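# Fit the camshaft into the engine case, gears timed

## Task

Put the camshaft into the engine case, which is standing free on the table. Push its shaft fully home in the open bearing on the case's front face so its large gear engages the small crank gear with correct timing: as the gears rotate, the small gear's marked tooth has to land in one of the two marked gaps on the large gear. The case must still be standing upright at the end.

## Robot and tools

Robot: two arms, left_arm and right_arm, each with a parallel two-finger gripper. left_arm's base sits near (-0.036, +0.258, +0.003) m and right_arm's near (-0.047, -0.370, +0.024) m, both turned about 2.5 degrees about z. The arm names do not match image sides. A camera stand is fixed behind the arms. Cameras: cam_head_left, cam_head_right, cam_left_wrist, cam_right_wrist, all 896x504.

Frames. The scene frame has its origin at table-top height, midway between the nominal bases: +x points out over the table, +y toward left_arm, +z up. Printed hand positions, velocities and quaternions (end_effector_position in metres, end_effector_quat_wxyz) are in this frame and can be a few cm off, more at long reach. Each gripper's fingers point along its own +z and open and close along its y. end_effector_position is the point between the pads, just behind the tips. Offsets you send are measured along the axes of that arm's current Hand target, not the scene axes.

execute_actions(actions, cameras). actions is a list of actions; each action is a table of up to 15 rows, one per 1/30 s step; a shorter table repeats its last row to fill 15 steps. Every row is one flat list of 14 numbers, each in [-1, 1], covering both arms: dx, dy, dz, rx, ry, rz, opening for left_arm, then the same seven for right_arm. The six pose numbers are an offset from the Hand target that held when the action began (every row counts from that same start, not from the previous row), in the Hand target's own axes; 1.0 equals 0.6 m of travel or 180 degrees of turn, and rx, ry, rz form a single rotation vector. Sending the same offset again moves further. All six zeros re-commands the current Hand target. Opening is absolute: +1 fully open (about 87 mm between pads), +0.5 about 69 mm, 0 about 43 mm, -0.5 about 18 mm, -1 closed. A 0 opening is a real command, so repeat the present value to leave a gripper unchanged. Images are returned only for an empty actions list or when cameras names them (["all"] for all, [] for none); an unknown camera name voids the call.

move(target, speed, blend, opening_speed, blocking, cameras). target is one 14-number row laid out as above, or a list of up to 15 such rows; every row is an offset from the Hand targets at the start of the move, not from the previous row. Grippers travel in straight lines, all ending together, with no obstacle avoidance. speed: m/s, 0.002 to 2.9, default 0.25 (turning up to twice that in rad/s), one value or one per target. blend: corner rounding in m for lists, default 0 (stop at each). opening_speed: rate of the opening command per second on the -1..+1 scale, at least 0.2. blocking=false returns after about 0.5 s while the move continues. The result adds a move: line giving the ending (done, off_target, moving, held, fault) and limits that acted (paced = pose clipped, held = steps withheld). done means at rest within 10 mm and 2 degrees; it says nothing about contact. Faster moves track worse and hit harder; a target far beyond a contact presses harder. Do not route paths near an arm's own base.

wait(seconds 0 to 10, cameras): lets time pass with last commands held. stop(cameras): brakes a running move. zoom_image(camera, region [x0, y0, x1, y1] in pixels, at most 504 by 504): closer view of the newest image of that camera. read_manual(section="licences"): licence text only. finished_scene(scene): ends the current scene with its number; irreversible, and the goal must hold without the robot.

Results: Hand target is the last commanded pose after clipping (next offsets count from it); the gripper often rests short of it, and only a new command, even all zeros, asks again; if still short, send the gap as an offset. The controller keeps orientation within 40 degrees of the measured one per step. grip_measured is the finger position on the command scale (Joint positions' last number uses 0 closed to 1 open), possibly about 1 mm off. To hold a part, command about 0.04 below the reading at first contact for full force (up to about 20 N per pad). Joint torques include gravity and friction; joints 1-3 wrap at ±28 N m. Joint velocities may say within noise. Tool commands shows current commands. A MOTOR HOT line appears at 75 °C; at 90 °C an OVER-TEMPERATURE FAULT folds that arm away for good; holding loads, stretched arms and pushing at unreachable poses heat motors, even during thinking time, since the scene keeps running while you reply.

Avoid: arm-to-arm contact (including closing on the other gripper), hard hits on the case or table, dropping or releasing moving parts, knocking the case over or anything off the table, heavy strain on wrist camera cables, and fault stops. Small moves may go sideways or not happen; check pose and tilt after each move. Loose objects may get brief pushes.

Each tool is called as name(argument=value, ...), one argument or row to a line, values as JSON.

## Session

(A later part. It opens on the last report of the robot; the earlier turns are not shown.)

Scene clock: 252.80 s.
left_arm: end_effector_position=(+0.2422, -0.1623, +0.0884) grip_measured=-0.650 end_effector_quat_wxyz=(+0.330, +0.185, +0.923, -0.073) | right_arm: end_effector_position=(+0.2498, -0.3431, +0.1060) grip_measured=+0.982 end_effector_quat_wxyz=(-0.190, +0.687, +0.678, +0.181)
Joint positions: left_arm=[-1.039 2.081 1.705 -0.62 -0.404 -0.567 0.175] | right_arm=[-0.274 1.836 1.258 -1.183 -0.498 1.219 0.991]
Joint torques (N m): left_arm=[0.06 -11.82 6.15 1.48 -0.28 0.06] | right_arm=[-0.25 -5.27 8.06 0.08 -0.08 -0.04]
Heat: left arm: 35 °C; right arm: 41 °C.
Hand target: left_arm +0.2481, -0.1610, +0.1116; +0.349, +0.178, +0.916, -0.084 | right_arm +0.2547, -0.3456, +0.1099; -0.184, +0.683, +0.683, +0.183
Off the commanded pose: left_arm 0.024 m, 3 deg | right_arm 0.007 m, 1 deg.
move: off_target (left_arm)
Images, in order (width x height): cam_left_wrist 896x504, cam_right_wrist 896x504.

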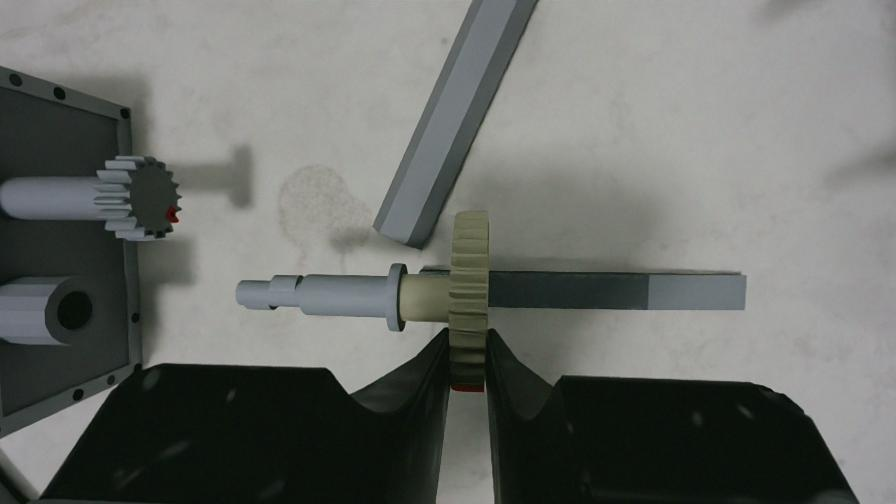

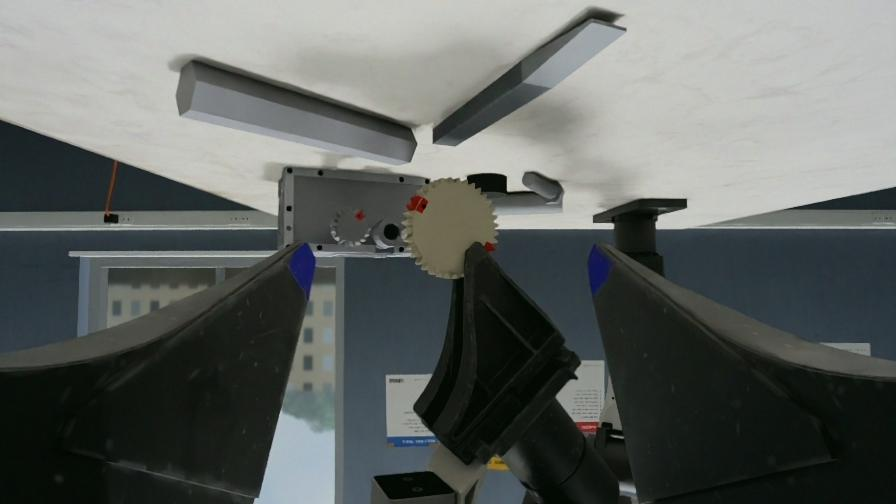

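move(
  target=[
    [0.0142,0.07,-0.0053,0,0,0,-0.75,0,0,0,0,0,0,1],
  ],
  speed=0.1,
  cameras=["cam_right_wrist","cam_left_wrist"],
)

zoom_image(
  camera="cam_left_wrist",
  region=[0, 150, 400, 400],
)

Scene clock: 271.67 s.
left_arm: end_effector_position=(+0.2502, -0.1118, +0.0852) grip_measured=-0.650 end_effector_quat_wxyz=(+0.323, +0.184, +0.926, -0.059) | right_arm: end_effector_position=(+0.2498, -0.3431, +0.1060) grip_measured=+0.982 end_effector_quat_wxyz=(-0.190, +0.687, +0.678, +0.181)
Joint positions: left_arm=[-0.966 1.949 1.507 -0.561 -0.377 -0.508 0.175] | right_arm=[-0.274 1.836 1.258 -1.183 -0.498 1.219 0.991]
Joint torques (N m): left_arm=[-0.18 -10.81 5.67 1.79 -0.14 0.05] | right_arm=[-0.12 -5.19 8.05 0.11 -0.07 -0.04]
Heat: left arm: 37 °C; right arm: 40 °C.
Hand target: left_arm +0.2563, -0.1192, +0.1071; +0.349, +0.178, +0.916, -0.084 | right_arm +0.2547, -0.3456, +0.1099; -0.184, +0.683, +0.683, +0.183
Off the commanded pose: left_arm 0.024 m, 4 deg | right_arm 0.007 m, 1 deg.
move: off_target (left_arm)
Images, in order (width x height): cam_left_wrist 896x504, cam_right_wrist 896x504.

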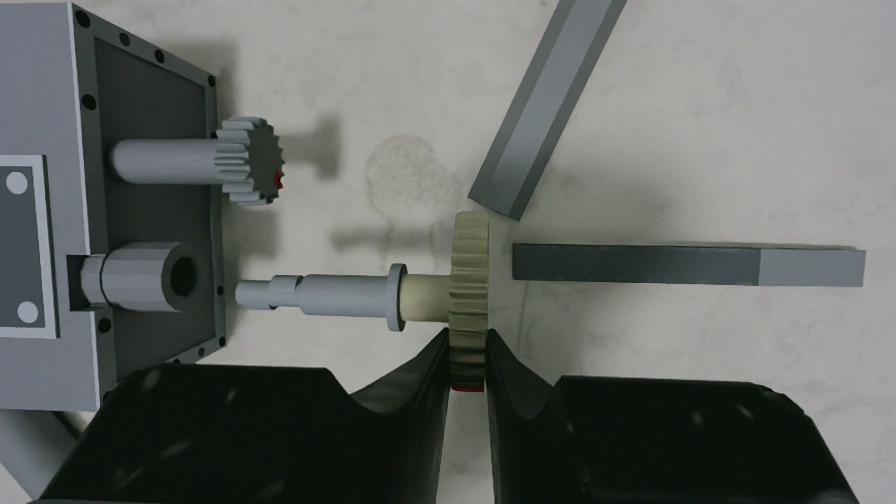

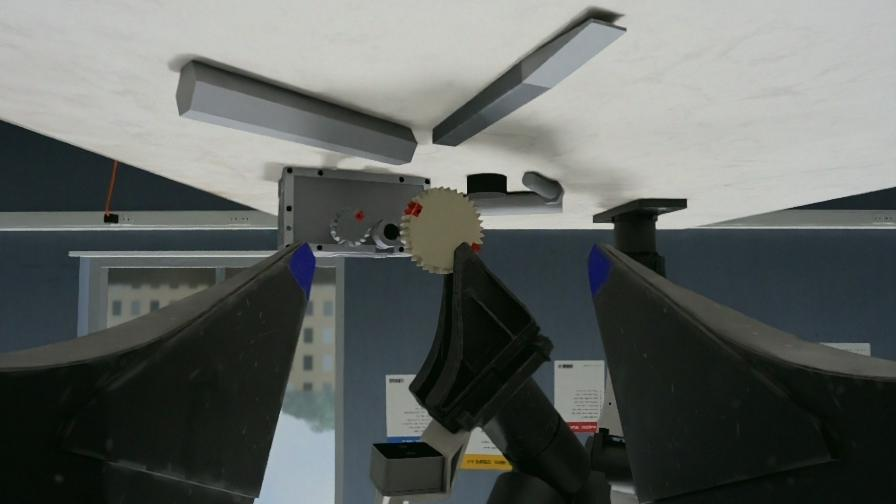

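Scaled by 1.260 from the camera's 896x504 image, which has a finer 1280x720 frame.

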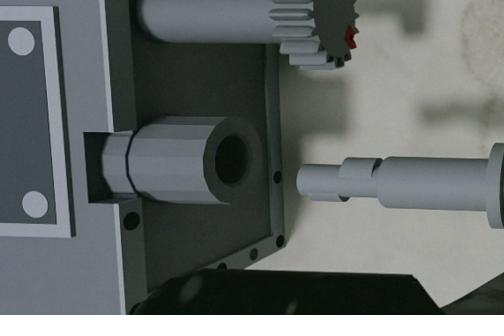

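move(
  target=[
    [-0.009,0.017,0.0072,0,0,0,-0.75,0,0,0,0,0,0,1],
  ],
  speed=0.06,
  cameras=["cam_left_wrist"],
)

zoom_image(
  camera="cam_left_wrist",
  region=[90, 200, 310, 360],
)

Scene clock: 283.57 s.
left_arm: end_effector_position=(+0.2591, -0.1059, +0.0841) grip_measured=-0.650 end_effector_quat_wxyz=(+0.322, +0.185, +0.927, -0.059) | right_arm: end_effector_position=(+0.2498, -0.3431, +0.1060) grip_measured=+0.982 end_effector_quat_wxyz=(-0.190, +0.687, +0.678, +0.181)
Joint positions: left_arm=[-0.939 1.949 1.503 -0.549 -0.359 -0.481 0.175] | right_arm=[-0.274 1.836 1.258 -1.183 -0.498 1.219 0.991]
Joint torques (N m): left_arm=[-0.06 -10.96 5.71 1.86 -0.13 0.1] | right_arm=[-0.2 -5.26 7.98 0.09 -0.07 -0.04]
Heat: left arm: 38 °C; right arm: 40 °C.
Hand target: left_arm +0.2666, -0.1124, +0.1072; +0.349, +0.178, +0.916, -0.084 | right_arm +0.2547, -0.3456, +0.1099; -0.184, +0.683, +0.683, +0.183
Off the commanded pose: left_arm 0.025 m, 4 deg | right_arm 0.007 m, 1 deg.
move: off_target (left_arm)
Images, in order (width x height): cam_left_wrist 896x504.

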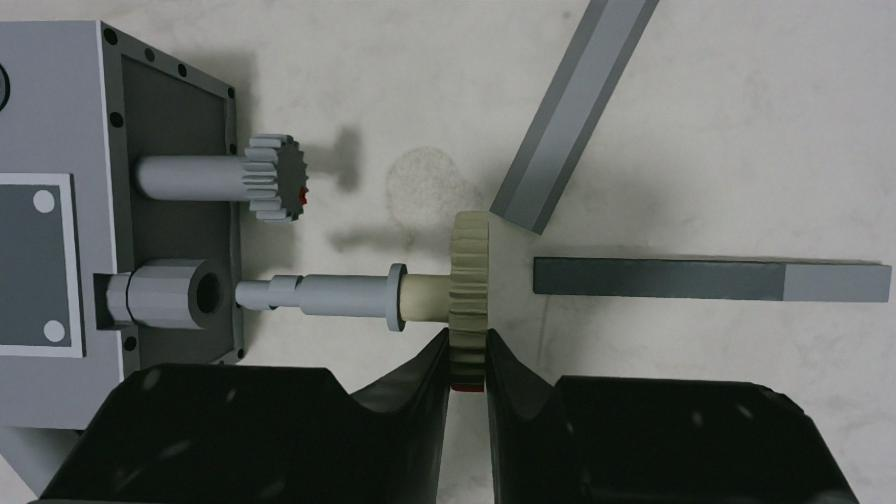

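Scaled by 2.291 from the camera's 896x504 image, which has a finer 1280x720 frame.

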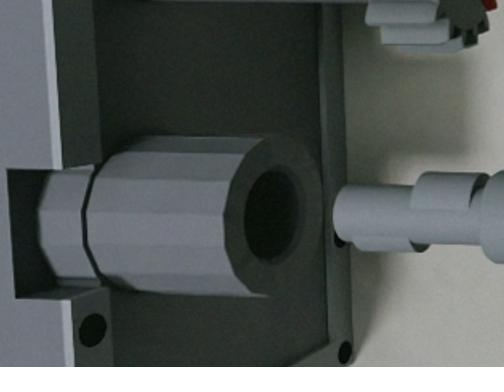

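move(
  target=[
    [0.0095,0.012,0.008,0,0,0,-0.75,0,0,0,0,0,0,1],
  ],
  speed=0.06,
  cameras=["cam_left_wrist","cam_right_wrist"],
)

zoom_image(
  camera="cam_left_wrist",
  region=[90, 200, 310, 360],
)

zoom_image(
  camera="cam_right_wrist",
  region=[310, 160, 510, 290],
)

Scene clock: 298.03 s.
left_arm: end_effector_position=(+0.2599, -0.0993, +0.0764) grip_measured=-0.650 end_effector_quat_wxyz=(+0.321, +0.186, +0.927, -0.060) | right_arm: end_effector_position=(+0.2498, -0.3431, +0.1060) grip_measured=+0.982 end_effector_quat_wxyz=(-0.190, +0.687, +0.678, +0.181)
Joint positions: left_arm=[-0.928 1.936 1.454 -0.51 -0.351 -0.47 0.175] | right_arm=[-0.274 1.836 1.258 -1.183 -0.498 1.219 0.991]
Joint torques (N m): left_arm=[0.1 -10.84 5.68 1.85 -0.11 0.08] | right_arm=[-0.2 -5.26 8.05 0.08 -0.08 -0.03]
Heat: left arm: 39 °C; right arm: 40 °C.
Hand target: left_arm +0.2685, -0.1055, +0.0995; +0.349, +0.178, +0.916, -0.084 | right_arm +0.2547, -0.3456, +0.1099; -0.184, +0.683, +0.683, +0.183
Off the commanded pose: left_arm 0.025 m, 5 deg | right_arm 0.007 m, 1 deg.
move: off_target (left_arm)
Images, in order (width x height): cam_left_wrist 896x504, cam_right_wrist 896x504.

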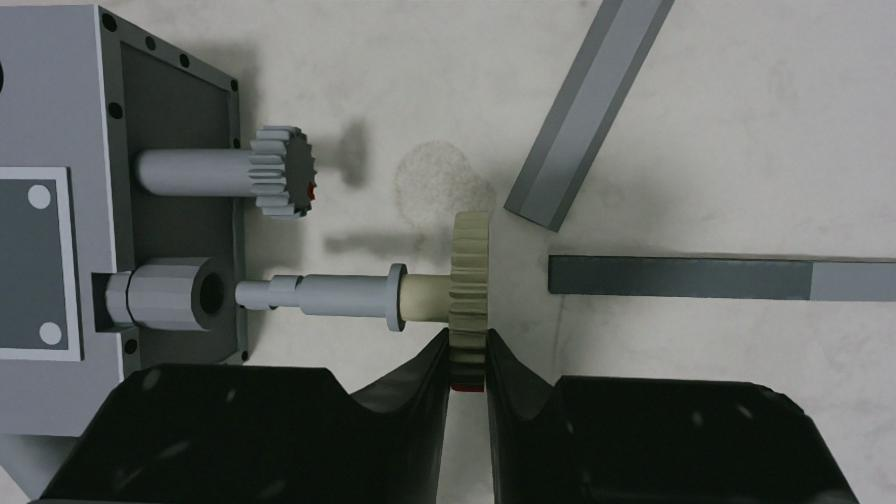

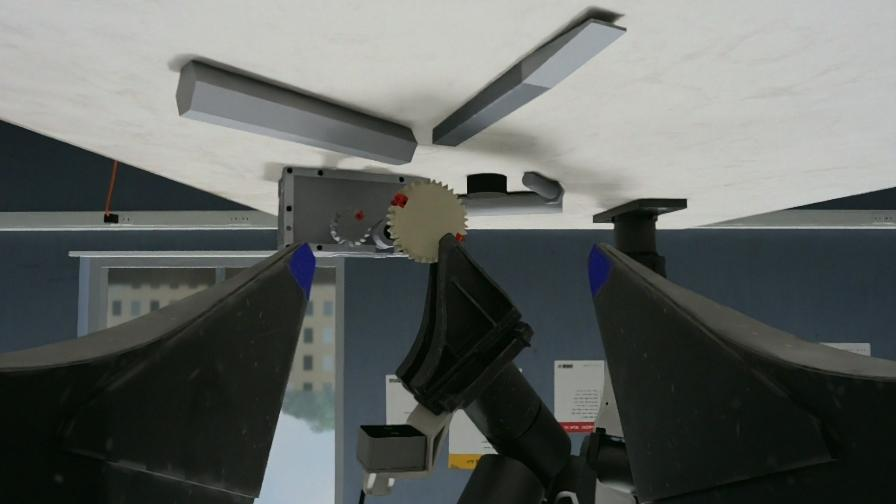

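Scaled by 2.291 from the camera's 896x504 image, which has a finer 1280x720 frame.

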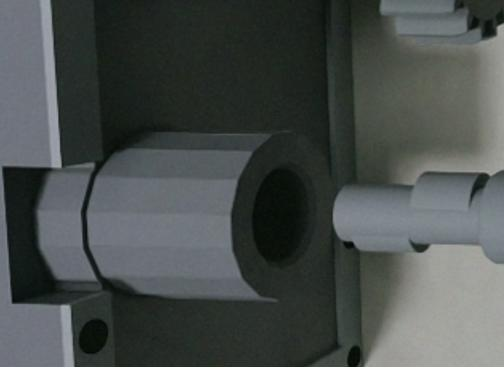

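Scaled by 2.520 from the camera's 896x504 image, which has a finer 1280x720 frame.

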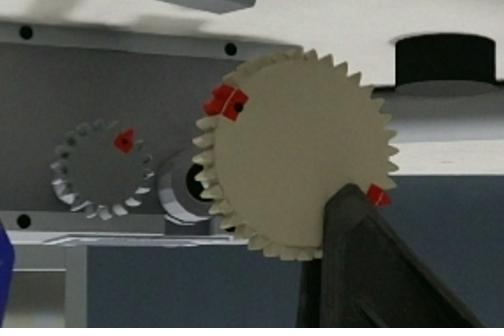

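move(
  target=[
    [-0.0005,0.028,0.0003,0,0,0,-0.75,0,0,0,0,0,0,1],
  ],
  speed=0.05,
  cameras=["cam_left_wrist"],
)

zoom_image(
  camera="cam_left_wrist",
  region=[130, 220, 330, 370],
)

Scene clock: 307.27 s.
left_arm: end_effector_position=(+0.2670, -0.0839, +0.0770) grip_measured=-0.650 end_effector_quat_wxyz=(+0.321, +0.185, +0.927, -0.061) | right_arm: end_effector_position=(+0.2498, -0.3431, +0.1060) grip_measured=+0.982 end_effector_quat_wxyz=(-0.190, +0.687, +0.678, +0.181)
Joint positions: left_arm=[-0.889 1.902 1.407 -0.486 -0.328 -0.44 0.175] | right_arm=[-0.274 1.836 1.258 -1.183 -0.498 1.219 0.991]
Joint torques (N m): left_arm=[-0.01 -10.52 5.68 1.85 -0.09 0.06] | right_arm=[-0.16 -5.33 8.1 0.08 -0.07 -0.06]
Heat: left arm: 40 °C; right arm: 40 °C.
Hand target: left_arm +0.2752, -0.0903, +0.0992; +0.349, +0.178, +0.916, -0.084 | right_arm +0.2547, -0.3456, +0.1099; -0.184, +0.683, +0.683, +0.183
Off the commanded pose: left_arm 0.024 m, 4 deg | right_arm 0.007 m, 1 deg.
move: off_target (left_arm)
Images, in order (width x height): cam_left_wrist 896x504.

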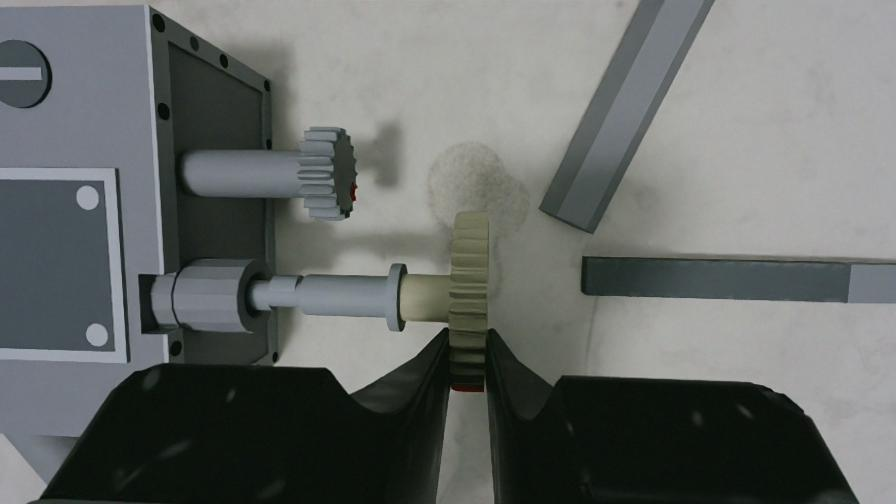

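Scaled by 2.520 from the camera's 896x504 image, which has a finer 1280x720 frame.

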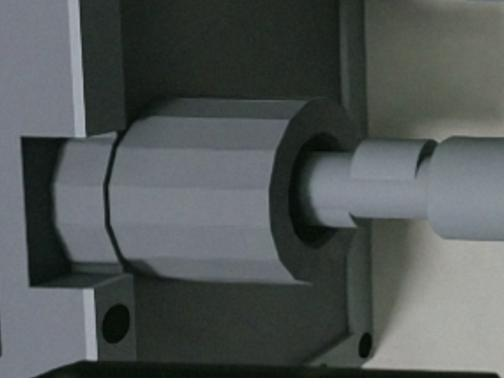

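move(
  target=[
    [0,0.033,0,0,0,0,-0.75,0,0,0,0,0,0,1],
  ],
  speed=0.05,
  cameras=["cam_left_wrist"],
)

zoom_image(
  camera="cam_left_wrist",
  region=[130, 220, 330, 370],
)

Scene clock: 316.47 s.
left_arm: end_effector_position=(+0.2747, -0.0653, +0.0767) grip_measured=-0.650 end_effector_quat_wxyz=(+0.320, +0.183, +0.928, -0.061) | right_arm: end_effector_position=(+0.2498, -0.3431, +0.1060) grip_measured=+0.982 end_effector_quat_wxyz=(-0.190, +0.687, +0.678, +0.181)
Joint positions: left_arm=[-0.843 1.864 1.354 -0.46 -0.301 -0.403 0.175] | right_arm=[-0.274 1.836 1.258 -1.183 -0.498 1.219 0.991]
Joint torques (N m): left_arm=[-0.14 -10.24 5.67 1.89 -0.07 0.09] | right_arm=[-0.16 -5.22 8.06 0.09 -0.07 -0.04]
Heat: left arm: 40 °C; right arm: 40 °C.
Hand target: left_arm +0.2828, -0.0720, +0.0985; +0.349, +0.178, +0.916, -0.084 | right_arm +0.2547, -0.3456, +0.1099; -0.184, +0.683, +0.683, +0.183
Off the commanded pose: left_arm 0.024 m, 5 deg | right_arm 0.007 m, 1 deg.
move: off_target (left_arm)
Images, in order (width x height): cam_left_wrist 896x504.

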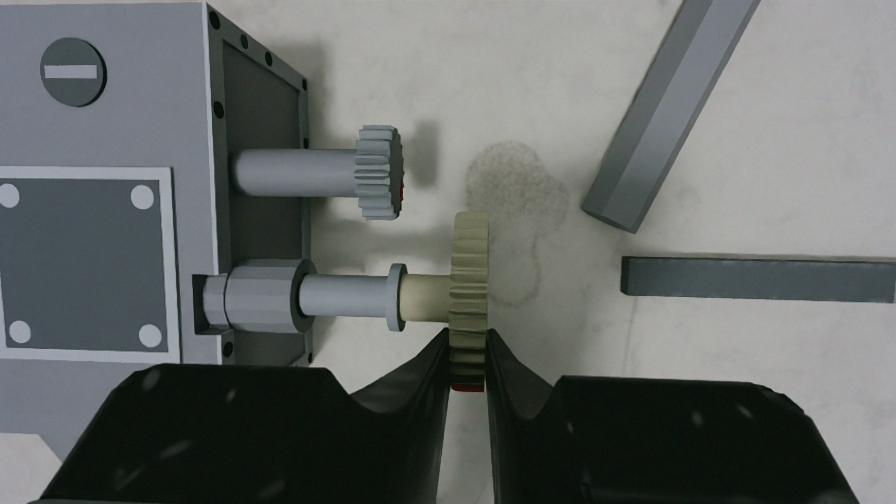

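Scaled by 2.520 from the camera's 896x504 image, which has a finer 1280x720 frame.

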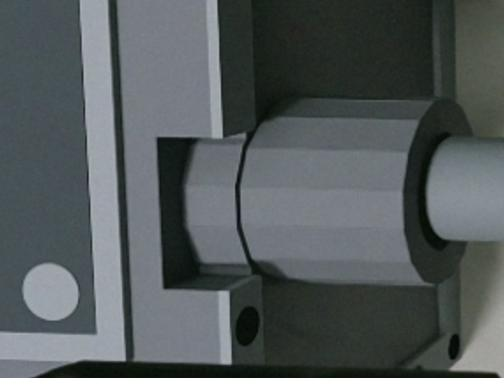

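move(
  target=[
    [0,0.02,0,0,0,0,-0.75,0,0,0,0,0,0,1],
  ],
  speed=0.05,
  cameras=["cam_left_wrist","cam_right_wrist"],
)

zoom_image(
  camera="cam_left_wrist",
  region=[180, 220, 380, 370],
)

zoom_image(
  camera="cam_right_wrist",
  region=[310, 160, 510, 290],
)

Scene clock: 321.90 s.
left_arm: end_effector_position=(+0.2779, -0.0569, +0.0766) grip_measured=-0.650 end_effector_quat_wxyz=(+0.319, +0.185, +0.927, -0.066) | right_arm: end_effector_position=(+0.2498, -0.3431, +0.1060) grip_measured=+0.982 end_effector_quat_wxyz=(-0.190, +0.687, +0.678, +0.181)
Joint positions: left_arm=[-0.819 1.844 1.326 -0.442 -0.279 -0.381 0.175] | right_arm=[-0.274 1.836 1.258 -1.183 -0.498 1.219 0.991]
Joint torques (N m): left_arm=[0.23 -10.13 5.64 1.89 -0.09 0.09] | right_arm=[-0.2 -5.18 8.03 0.09 -0.06 -0.02]
Heat: left arm: 41 °C; right arm: 40 °C.
Hand target: left_arm +0.2874, -0.0609, +0.0981; +0.349, +0.178, +0.916, -0.084 | right_arm +0.2547, -0.3456, +0.1099; -0.184, +0.683, +0.683, +0.183
Off the commanded pose: left_arm 0.024 m, 4 deg | right_arm 0.007 m, 1 deg.
move: off_target (left_arm)
Images, in order (width x height): cam_left_wrist 896x504, cam_right_wrist 896x504.

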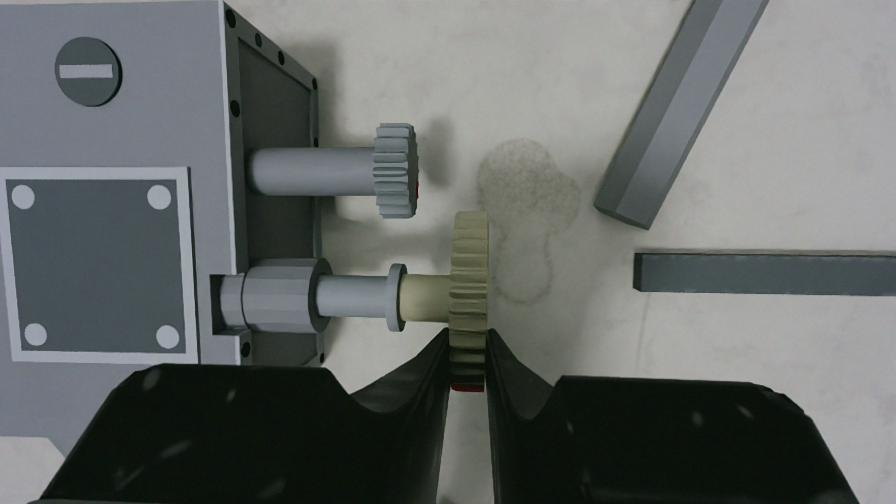

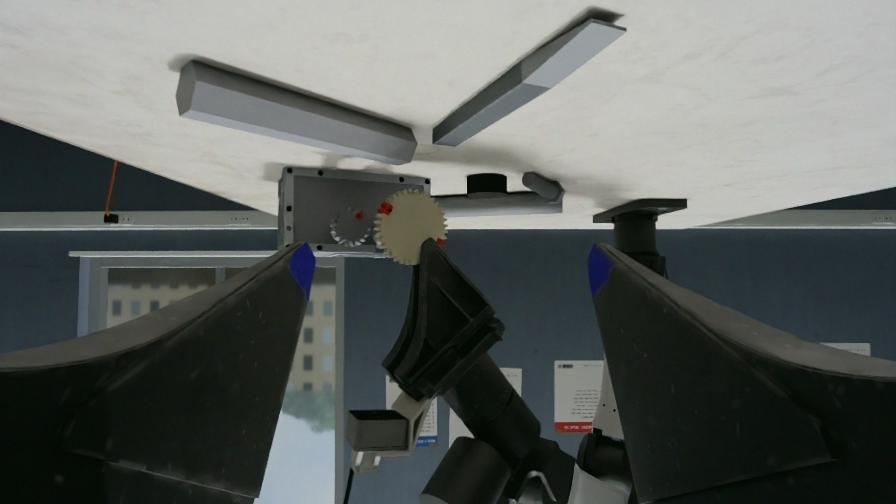

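Scaled by 2.520 from the camera's 896x504 image, which has a finer 1280x720 frame.

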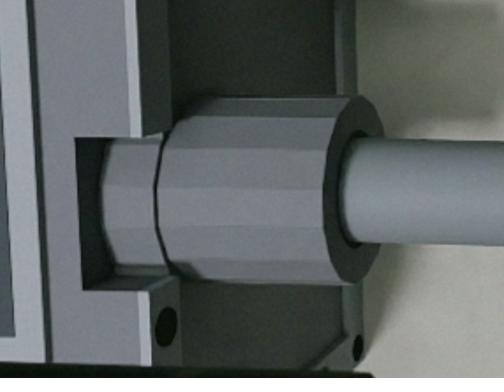

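Scaled by 2.520 from the camera's 896x504 image, which has a finer 1280x720 frame.

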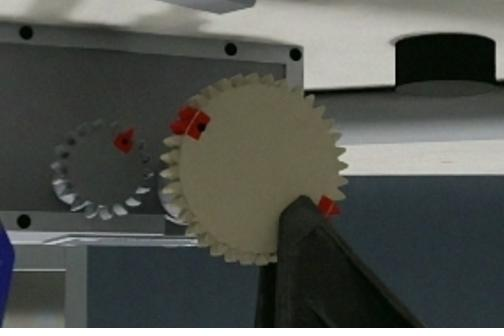

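move(
  target=[
    [0,0.017,0,0,0,0,-0.75,0,0,0,0,0,0,1],
  ],
  speed=0.05,
  cameras=["cam_left_wrist"],
)

zoom_image(
  camera="cam_left_wrist",
  region=[280, 100, 500, 370],
)

Scene clock: 332.63 s.
left_arm: end_effector_position=(+0.2778, -0.0531, +0.0769) grip_measured=-0.650 end_effector_quat_wxyz=(+0.317, +0.191, +0.926, -0.074) | right_arm: end_effector_position=(+0.2498, -0.3431, +0.1060) grip_measured=+0.982 end_effector_quat_wxyz=(-0.190, +0.687, +0.678, +0.181)
Joint positions: left_arm=[-0.804 1.826 1.303 -0.427 -0.251 -0.361 0.175] | right_arm=[-0.274 1.836 1.258 -1.183 -0.498 1.219 0.991]
Joint torques (N m): left_arm=[0.99 -9.94 5.61 1.88 -0.22 0.1] | right_arm=[-0.16 -5.22 8.08 0.1 -0.09 -0.03]
Heat: left arm: 39 °C; right arm: 39 °C.
Hand target: left_arm +0.2915, -0.0515, +0.0979; +0.349, +0.178, +0.916, -0.084 | right_arm +0.2547, -0.3456, +0.1099; -0.184, +0.683, +0.683, +0.183
Off the commanded pose: left_arm 0.025 m, 4 deg | right_arm 0.007 m, 1 deg.
move: off_target (left_arm)
Images, in order (width x height): cam_left_wrist 896x504.

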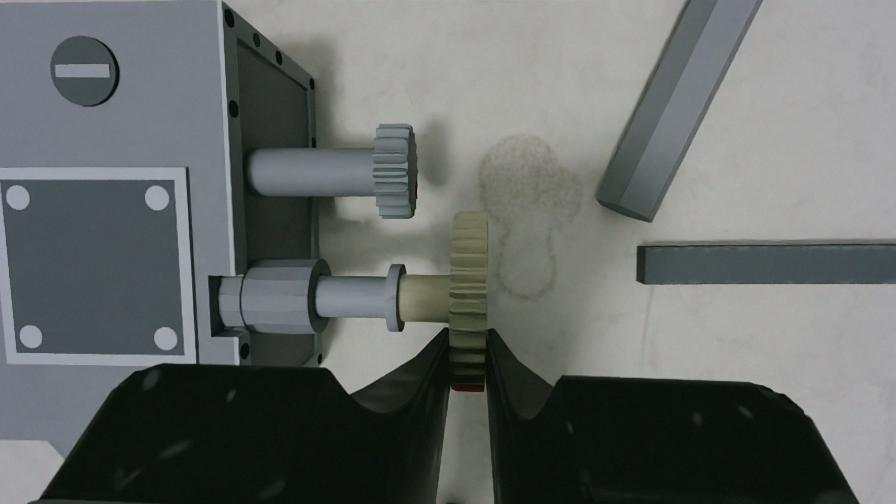

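Scaled by 1.867 from the camera's 896x504 image, which has a finer 1280x720 frame.

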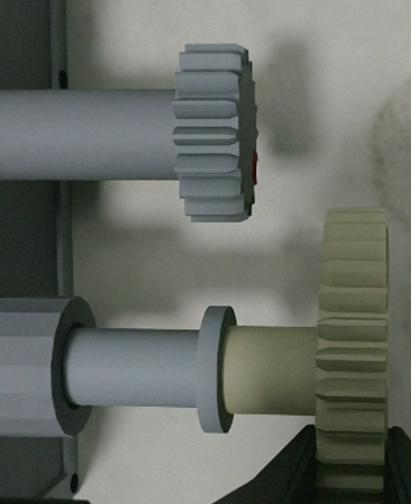

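move(
  target=[
    [-0.0064,0.004,0.0052,-0.012,0,-0.0151,-0.75,0,0,0,0,0,0,1],
    [-0.0077,0.004,-0.003,0.0069,0,-0.0182,-0.75,0,0,0,0,0,0,1],
    [-0.0013,0.004,-0.0082,0.0189,0,-0.003,-0.75,0,0,0,0,0,0,1],
    [0.0064,0.004,-0.0052,0.012,0,0.0151,-0.75,0,0,0,0,0,0,1],
    [0.0077,0.004,0.003,-0.0069,0,0.0182,-0.75,0,0,0,0,0,0,1],
    [0.0013,0.004,0.0082,-0.0189,0,0.003,-0.75,0,0,0,0,0,0,1],
    [0,0.004,0,0,0,0,-0.75,0,0,0,0,0,0,1],
  ],
  speed=0.04,
  blend=[0.002,0.002,0.002,0.002,0.002,0.002,0],
  cameras=["cam_left_wrist","cam_right_wrist"],
)

zoom_image(
  camera="cam_left_wrist",
  region=[280, 100, 500, 370],
)

zoom_image(
  camera="cam_right_wrist",
  region=[310, 160, 510, 290],
)

Scene clock: 348.13 s.
left_arm: end_effector_position=(+0.2798, -0.0430, +0.0757) grip_measured=-0.651 end_effector_quat_wxyz=(+0.317, +0.189, +0.927, -0.063) | right_arm: end_effector_position=(+0.2498, -0.3431, +0.1060) grip_measured=+0.982 end_effector_quat_wxyz=(-0.190, +0.687, +0.678, +0.181)
Joint positions: left_arm=[-0.791 1.815 1.286 -0.431 -0.263 -0.35 0.175] | right_arm=[-0.274 1.836 1.258 -1.183 -0.498 1.219 0.991]
Joint torques (N m): left_arm=[0.49 -9.35 6.49 1.93 -0.05 0.04] | right_arm=[-0.13 -5.24 8.14 0.09 -0.08 -0.03]
Heat: left arm: 39 °C; right arm: 39 °C.
Hand target: left_arm +0.2923, -0.0492, +0.0977; +0.349, +0.178, +0.916, -0.084 | right_arm +0.2547, -0.3456, +0.1099; -0.184, +0.683, +0.683, +0.183
Off the commanded pose: left_arm 0.026 m, 5 deg | right_arm 0.007 m, 1 deg.
move: off_target (left_arm)
Images, in order (width x height): cam_left_wrist 896x504, cam_right_wrist 896x504.

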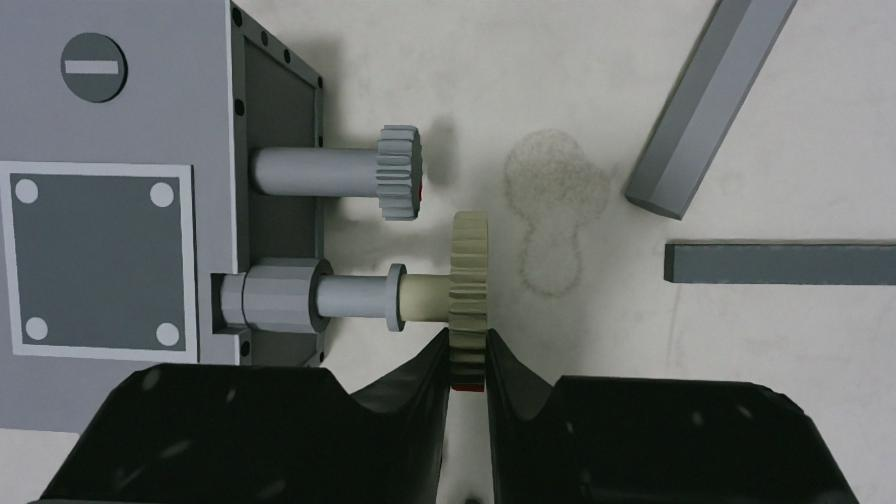

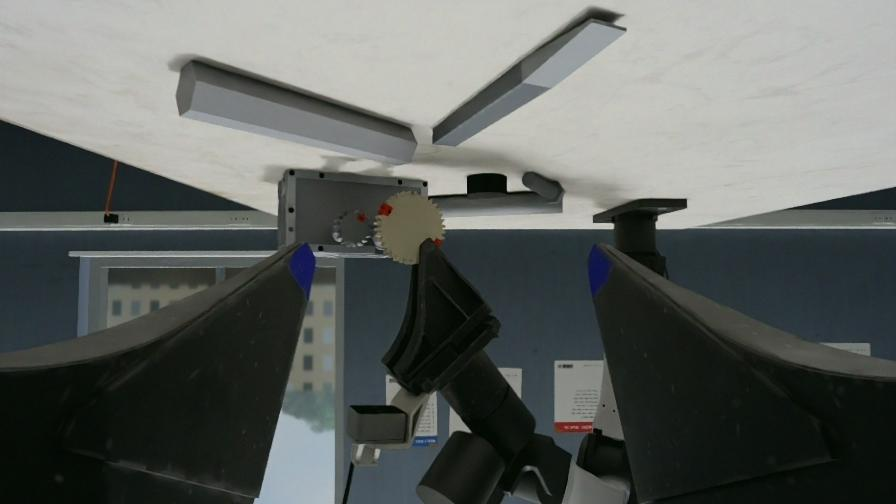

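Scaled by 1.867 from the camera's 896x504 image, which has a finer 1280x720 frame.

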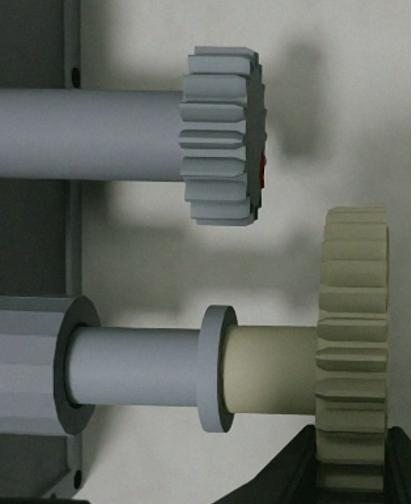

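Scaled by 2.520 from the camera's 896x504 image, which has a finer 1280x720 frame.

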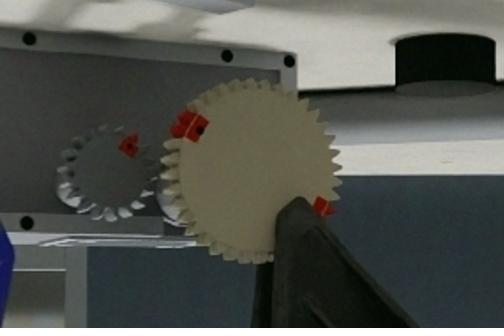

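move(
  target=[
    [0.002,-0.015,-0.0017,0.005,0,0.0065,-0.75,0,0,0,0,0,0,1],
    [0.0041,-0.008,0.001,-0.0035,0,0.0135,-0.75,0,0,0,0,0,0,1],
    [0.0041,0.0,0.001,-0.0035,0,0.0135,-0.75,0,0,0,0,0,0,1],
  ],
  speed=0.04,
  cameras=["cam_left_wrist"],
)

zoom_image(
  camera="cam_left_wrist",
  region=[280, 100, 500, 370],
)

Scene clock: 366.20 s.
left_arm: end_effector_position=(+0.2790, -0.0434, +0.0758) grip_measured=-0.651 end_effector_quat_wxyz=(+0.318, +0.200, +0.925, -0.060) | right_arm: end_effector_position=(+0.2498, -0.3431, +0.1060) grip_measured=+0.982 end_effector_quat_wxyz=(-0.190, +0.687, +0.678, +0.181)
Joint positions: left_arm=[-0.795 1.815 1.286 -0.431 -0.263 -0.33 0.175] | right_arm=[-0.274 1.836 1.258 -1.183 -0.498 1.219 0.991]
Joint torques (N m): left_arm=[-0.12 -9.01 6.38 1.92 -0.23 0.11] | right_arm=[-0.23 -5.19 8.1 0.1 -0.08 -0.05]
Heat: left arm: 39 °C; right arm: 39 °C.
Hand target: left_arm +0.2908, -0.0488, +0.0956; +0.352, +0.195, +0.913, -0.072 | right_arm +0.2547, -0.3456, +0.1099; -0.184, +0.683, +0.683, +0.183
Off the commanded pose: left_arm 0.024 m, 4 deg | right_arm 0.007 m, 1 deg.
move: off_target (left_arm)
Images, in order (width x height): cam_left_wrist 896x504.

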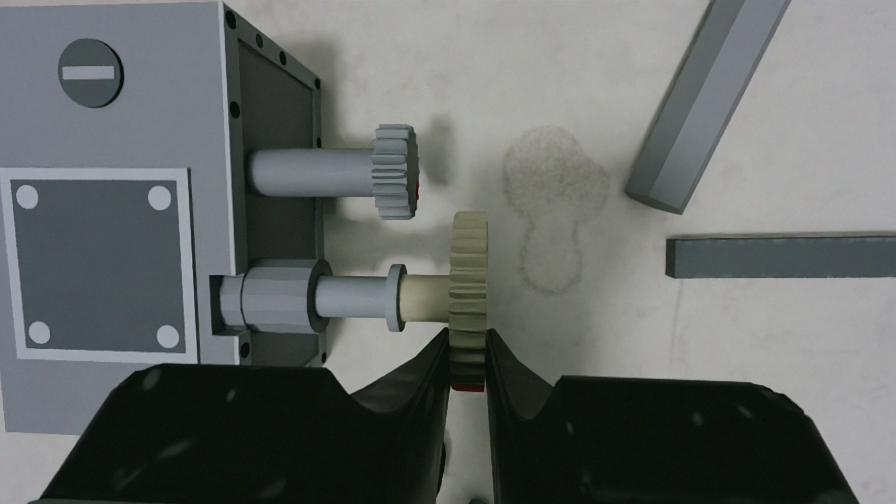

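Scaled by 1.867 from the camera's 896x504 image, which has a finer 1280x720 frame.

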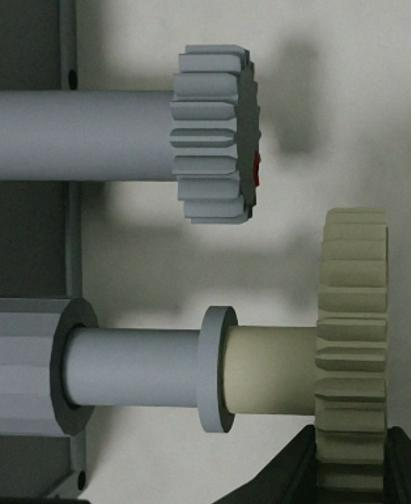

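move(
  target=[
    [0,0.014,0,0,0,0,-0.75,0,0,0,0,0,0,1],
    [0.004,0.018,0.005,-0.012,0,0.01,-0.75,0,0,0,0,0,0,1],
    [-0.004,0.02,-0.005,0.012,0,-0.01,-0.75,0,0,0,0,0,0,1],
  ],
  speed=0.04,
  cameras=["cam_left_wrist"],
)

zoom_image(
  camera="cam_left_wrist",
  region=[280, 100, 500, 370],
)

Scene clock: 376.80 s.
left_arm: end_effector_position=(+0.2808, -0.0361, +0.0765) grip_measured=-0.651 end_effector_quat_wxyz=(+0.310, +0.203, +0.926, -0.078) | right_arm: end_effector_position=(+0.2498, -0.3431, +0.1060) grip_measured=+0.982 end_effector_quat_wxyz=(-0.190, +0.687, +0.678, +0.181)
Joint positions: left_arm=[-0.759 1.791 1.261 -0.418 -0.203 -0.305 0.175] | right_arm=[-0.274 1.836 1.258 -1.183 -0.498 1.219 0.991]
Joint torques (N m): left_arm=[0.99 -9.81 5.81 2 -0.11 0.01] | right_arm=[-0.14 -5.18 8.05 0.1 -0.08 -0.03]
Heat: left arm: 39 °C; right arm: 39 °C.
Hand target: left_arm +0.2956, -0.0377, +0.0995; +0.347, +0.187, +0.914, -0.094 | right_arm +0.2547, -0.3456, +0.1099; -0.184, +0.683, +0.683, +0.183
Off the commanded pose: left_arm 0.027 m, 5 deg | right_arm 0.007 m, 1 deg.
move: off_target (left_arm)
Images, in order (width x height): cam_left_wrist 896x504.

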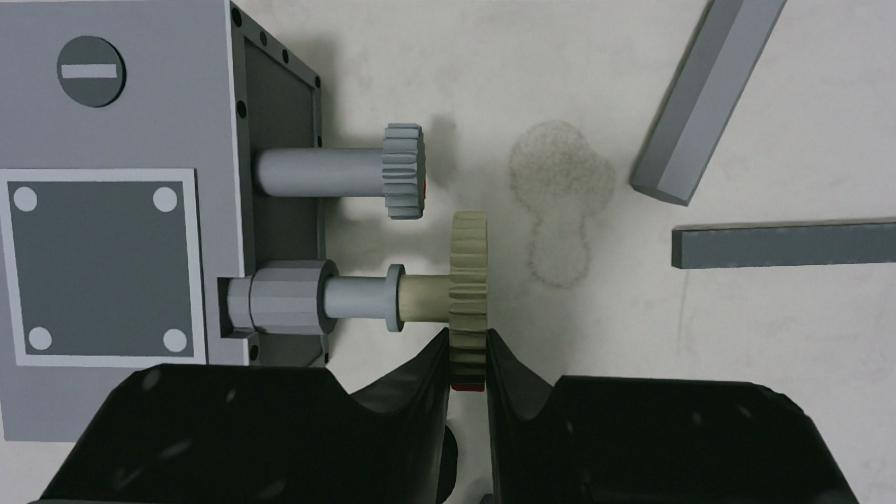

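Scaled by 1.867 from the camera's 896x504 image, which has a finer 1280x720 frame.

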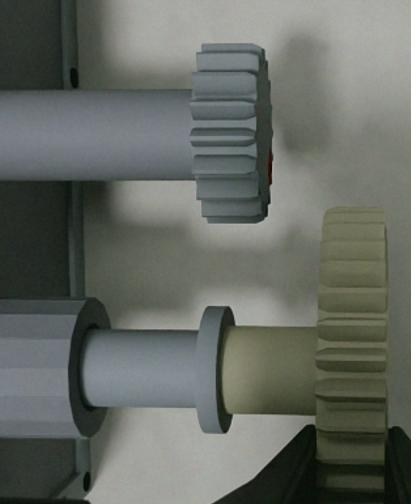

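move(
  target=[
    [0.004,0.012,0.005,-0.012,0,0.01,-0.75,0,0,0,0,0,0,1],
    [-0.003,0.015,-0.003,0.008,0,-0.006,-0.75,0,0,0,0,0,0,1],
  ],
  speed=0.04,
  cameras=["cam_left_wrist","cam_right_wrist"],
)

zoom_image(
  camera="cam_left_wrist",
  region=[280, 100, 500, 370],
)

zoom_image(
  camera="cam_right_wrist",
  region=[310, 180, 460, 280],
)

Scene clock: 387.73 s.
left_arm: end_effector_position=(+0.2844, -0.0266, +0.0768) grip_measured=-0.650 end_effector_quat_wxyz=(+0.305, +0.204, +0.926, -0.088) | right_arm: end_effector_position=(+0.2498, -0.3431, +0.1060) grip_measured=+0.982 end_effector_quat_wxyz=(-0.190, +0.687, +0.678, +0.181)
Joint positions: left_arm=[-0.721 1.773 1.239 -0.408 -0.159 -0.279 0.175] | right_arm=[-0.274 1.836 1.258 -1.183 -0.498 1.219 0.991]
Joint torques (N m): left_arm=[1.06 -9.98 5.94 2.03 -0.03 -0.12] | right_arm=[-0.27 -5.16 8.05 0.09 -0.06 -0.05]
Heat: left arm: 40 °C; right arm: 39 °C.
Hand target: left_arm +0.2994, -0.0295, +0.1018; +0.344, +0.183, +0.915, -0.109 | right_arm +0.2547, -0.3456, +0.1099; -0.184, +0.683, +0.683, +0.183
Off the commanded pose: left_arm 0.029 m, 6 deg | right_arm 0.007 m, 1 deg.
move: off_target (left_arm)
Images, in order (width x height): cam_left_wrist 896x504, cam_right_wrist 896x504.

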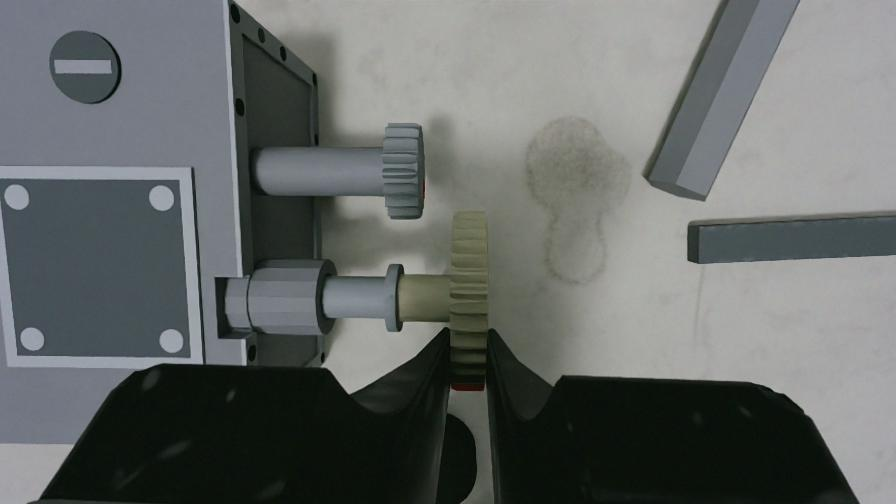

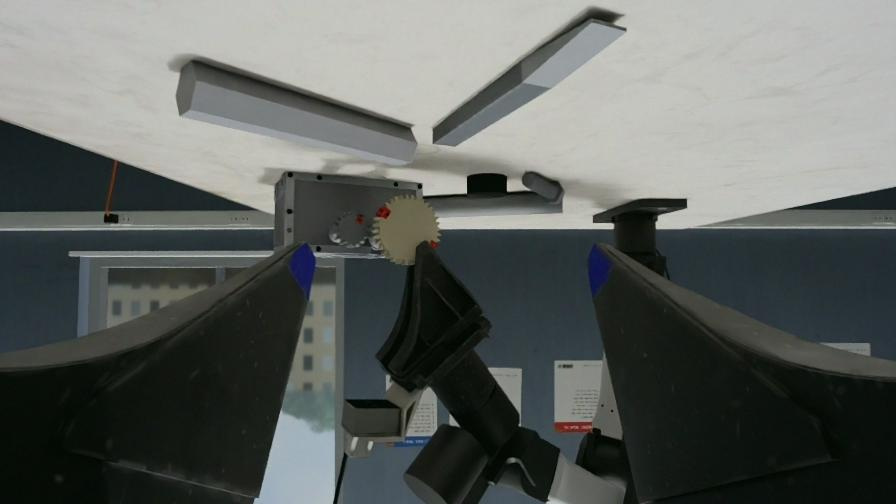

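Scaled by 1.867 from the camera's 896x504 image, which has a finer 1280x720 frame.

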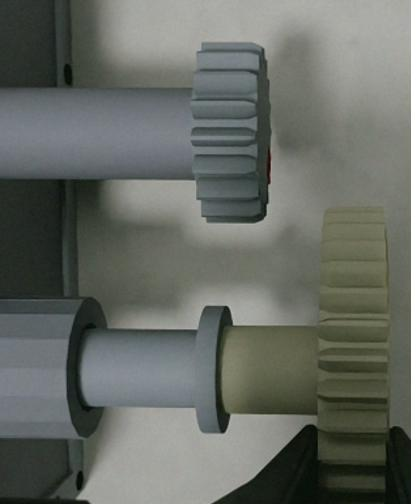

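Scaled by 3.360 from the camera's 896x504 image, which has a finer 1280x720 frame.

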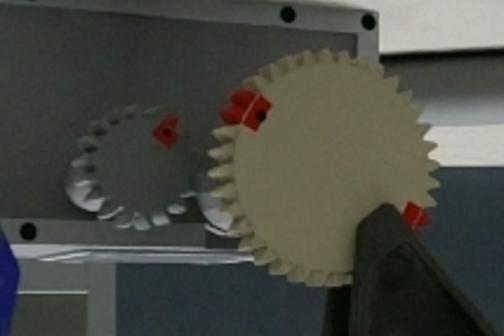

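move(
  target=[
    [0.002,-0.014,0.002,-0.008,0,0.0065,-0.75,0,0,0,0,0,0,1],
    [0.004,-0.002,0.004,-0.016,0,0.013,-0.75,0,0,0,0,0,0,1],
    [0.006,0.004,0.006,-0.026,0,0.021,-0.75,0,0,0,0,0,0,1],
  ],
  speed=0.04,
  cameras=["cam_left_wrist"],
)

zoom_image(
  camera="cam_left_wrist",
  region=[280, 100, 500, 370],
)

Scene clock: 397.43 s.
left_arm: end_effector_position=(+0.2841, -0.0255, +0.0772) grip_measured=-0.651 end_effector_quat_wxyz=(+0.314, +0.208, +0.924, -0.070) | right_arm: end_effector_position=(+0.2498, -0.3431, +0.1060) grip_measured=+0.982 end_effector_quat_wxyz=(-0.190, +0.687, +0.678, +0.181)
Joint positions: left_arm=[-0.739 1.773 1.239 -0.411 -0.206 -0.274 0.175] | right_arm=[-0.274 1.836 1.258 -1.183 -0.498 1.219 0.991]
Joint torques (N m): left_arm=[-0.65 -7.87 7.51 1.83 -0.65 0.09] | right_arm=[-0.27 -5.31 8.02 0.09 -0.08 -0.06]
Heat: left arm: 39 °C; right arm: 38 °C.
Hand target: left_arm +0.3000, -0.0275, +0.0966; +0.354, +0.199, +0.912, -0.060 | right_arm +0.2547, -0.3456, +0.1099; -0.184, +0.683, +0.683, +0.183
Off the commanded pose: left_arm 0.025 m, 5 deg | right_arm 0.007 m, 1 deg.
move: off_target (left_arm)
Images, in order (width x height): cam_left_wrist 896x504.

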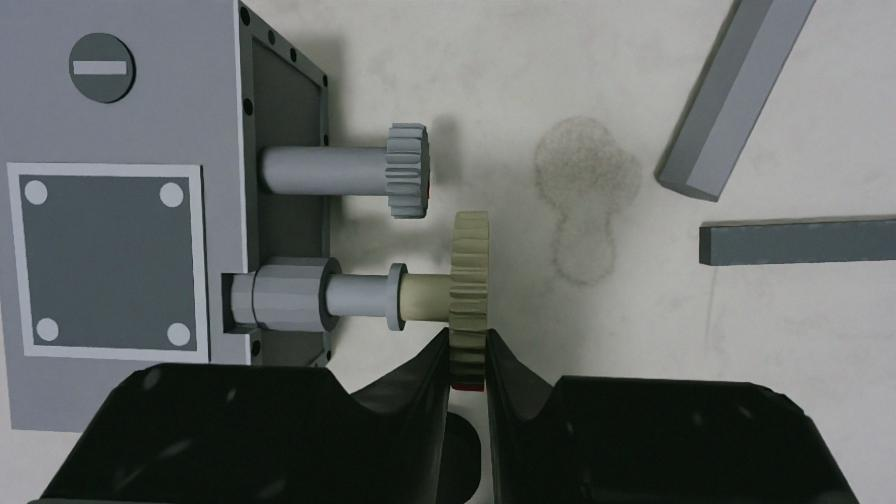

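Scaled by 1.867 from the camera's 896x504 image, which has a finer 1280x720 frame.

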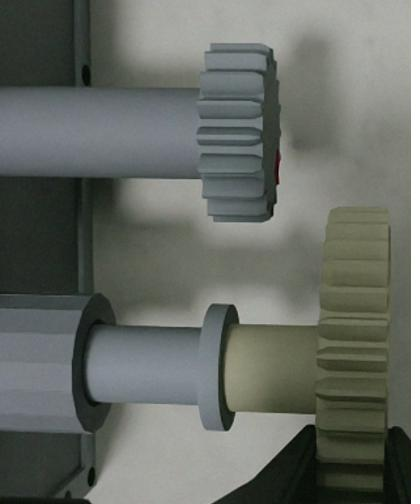

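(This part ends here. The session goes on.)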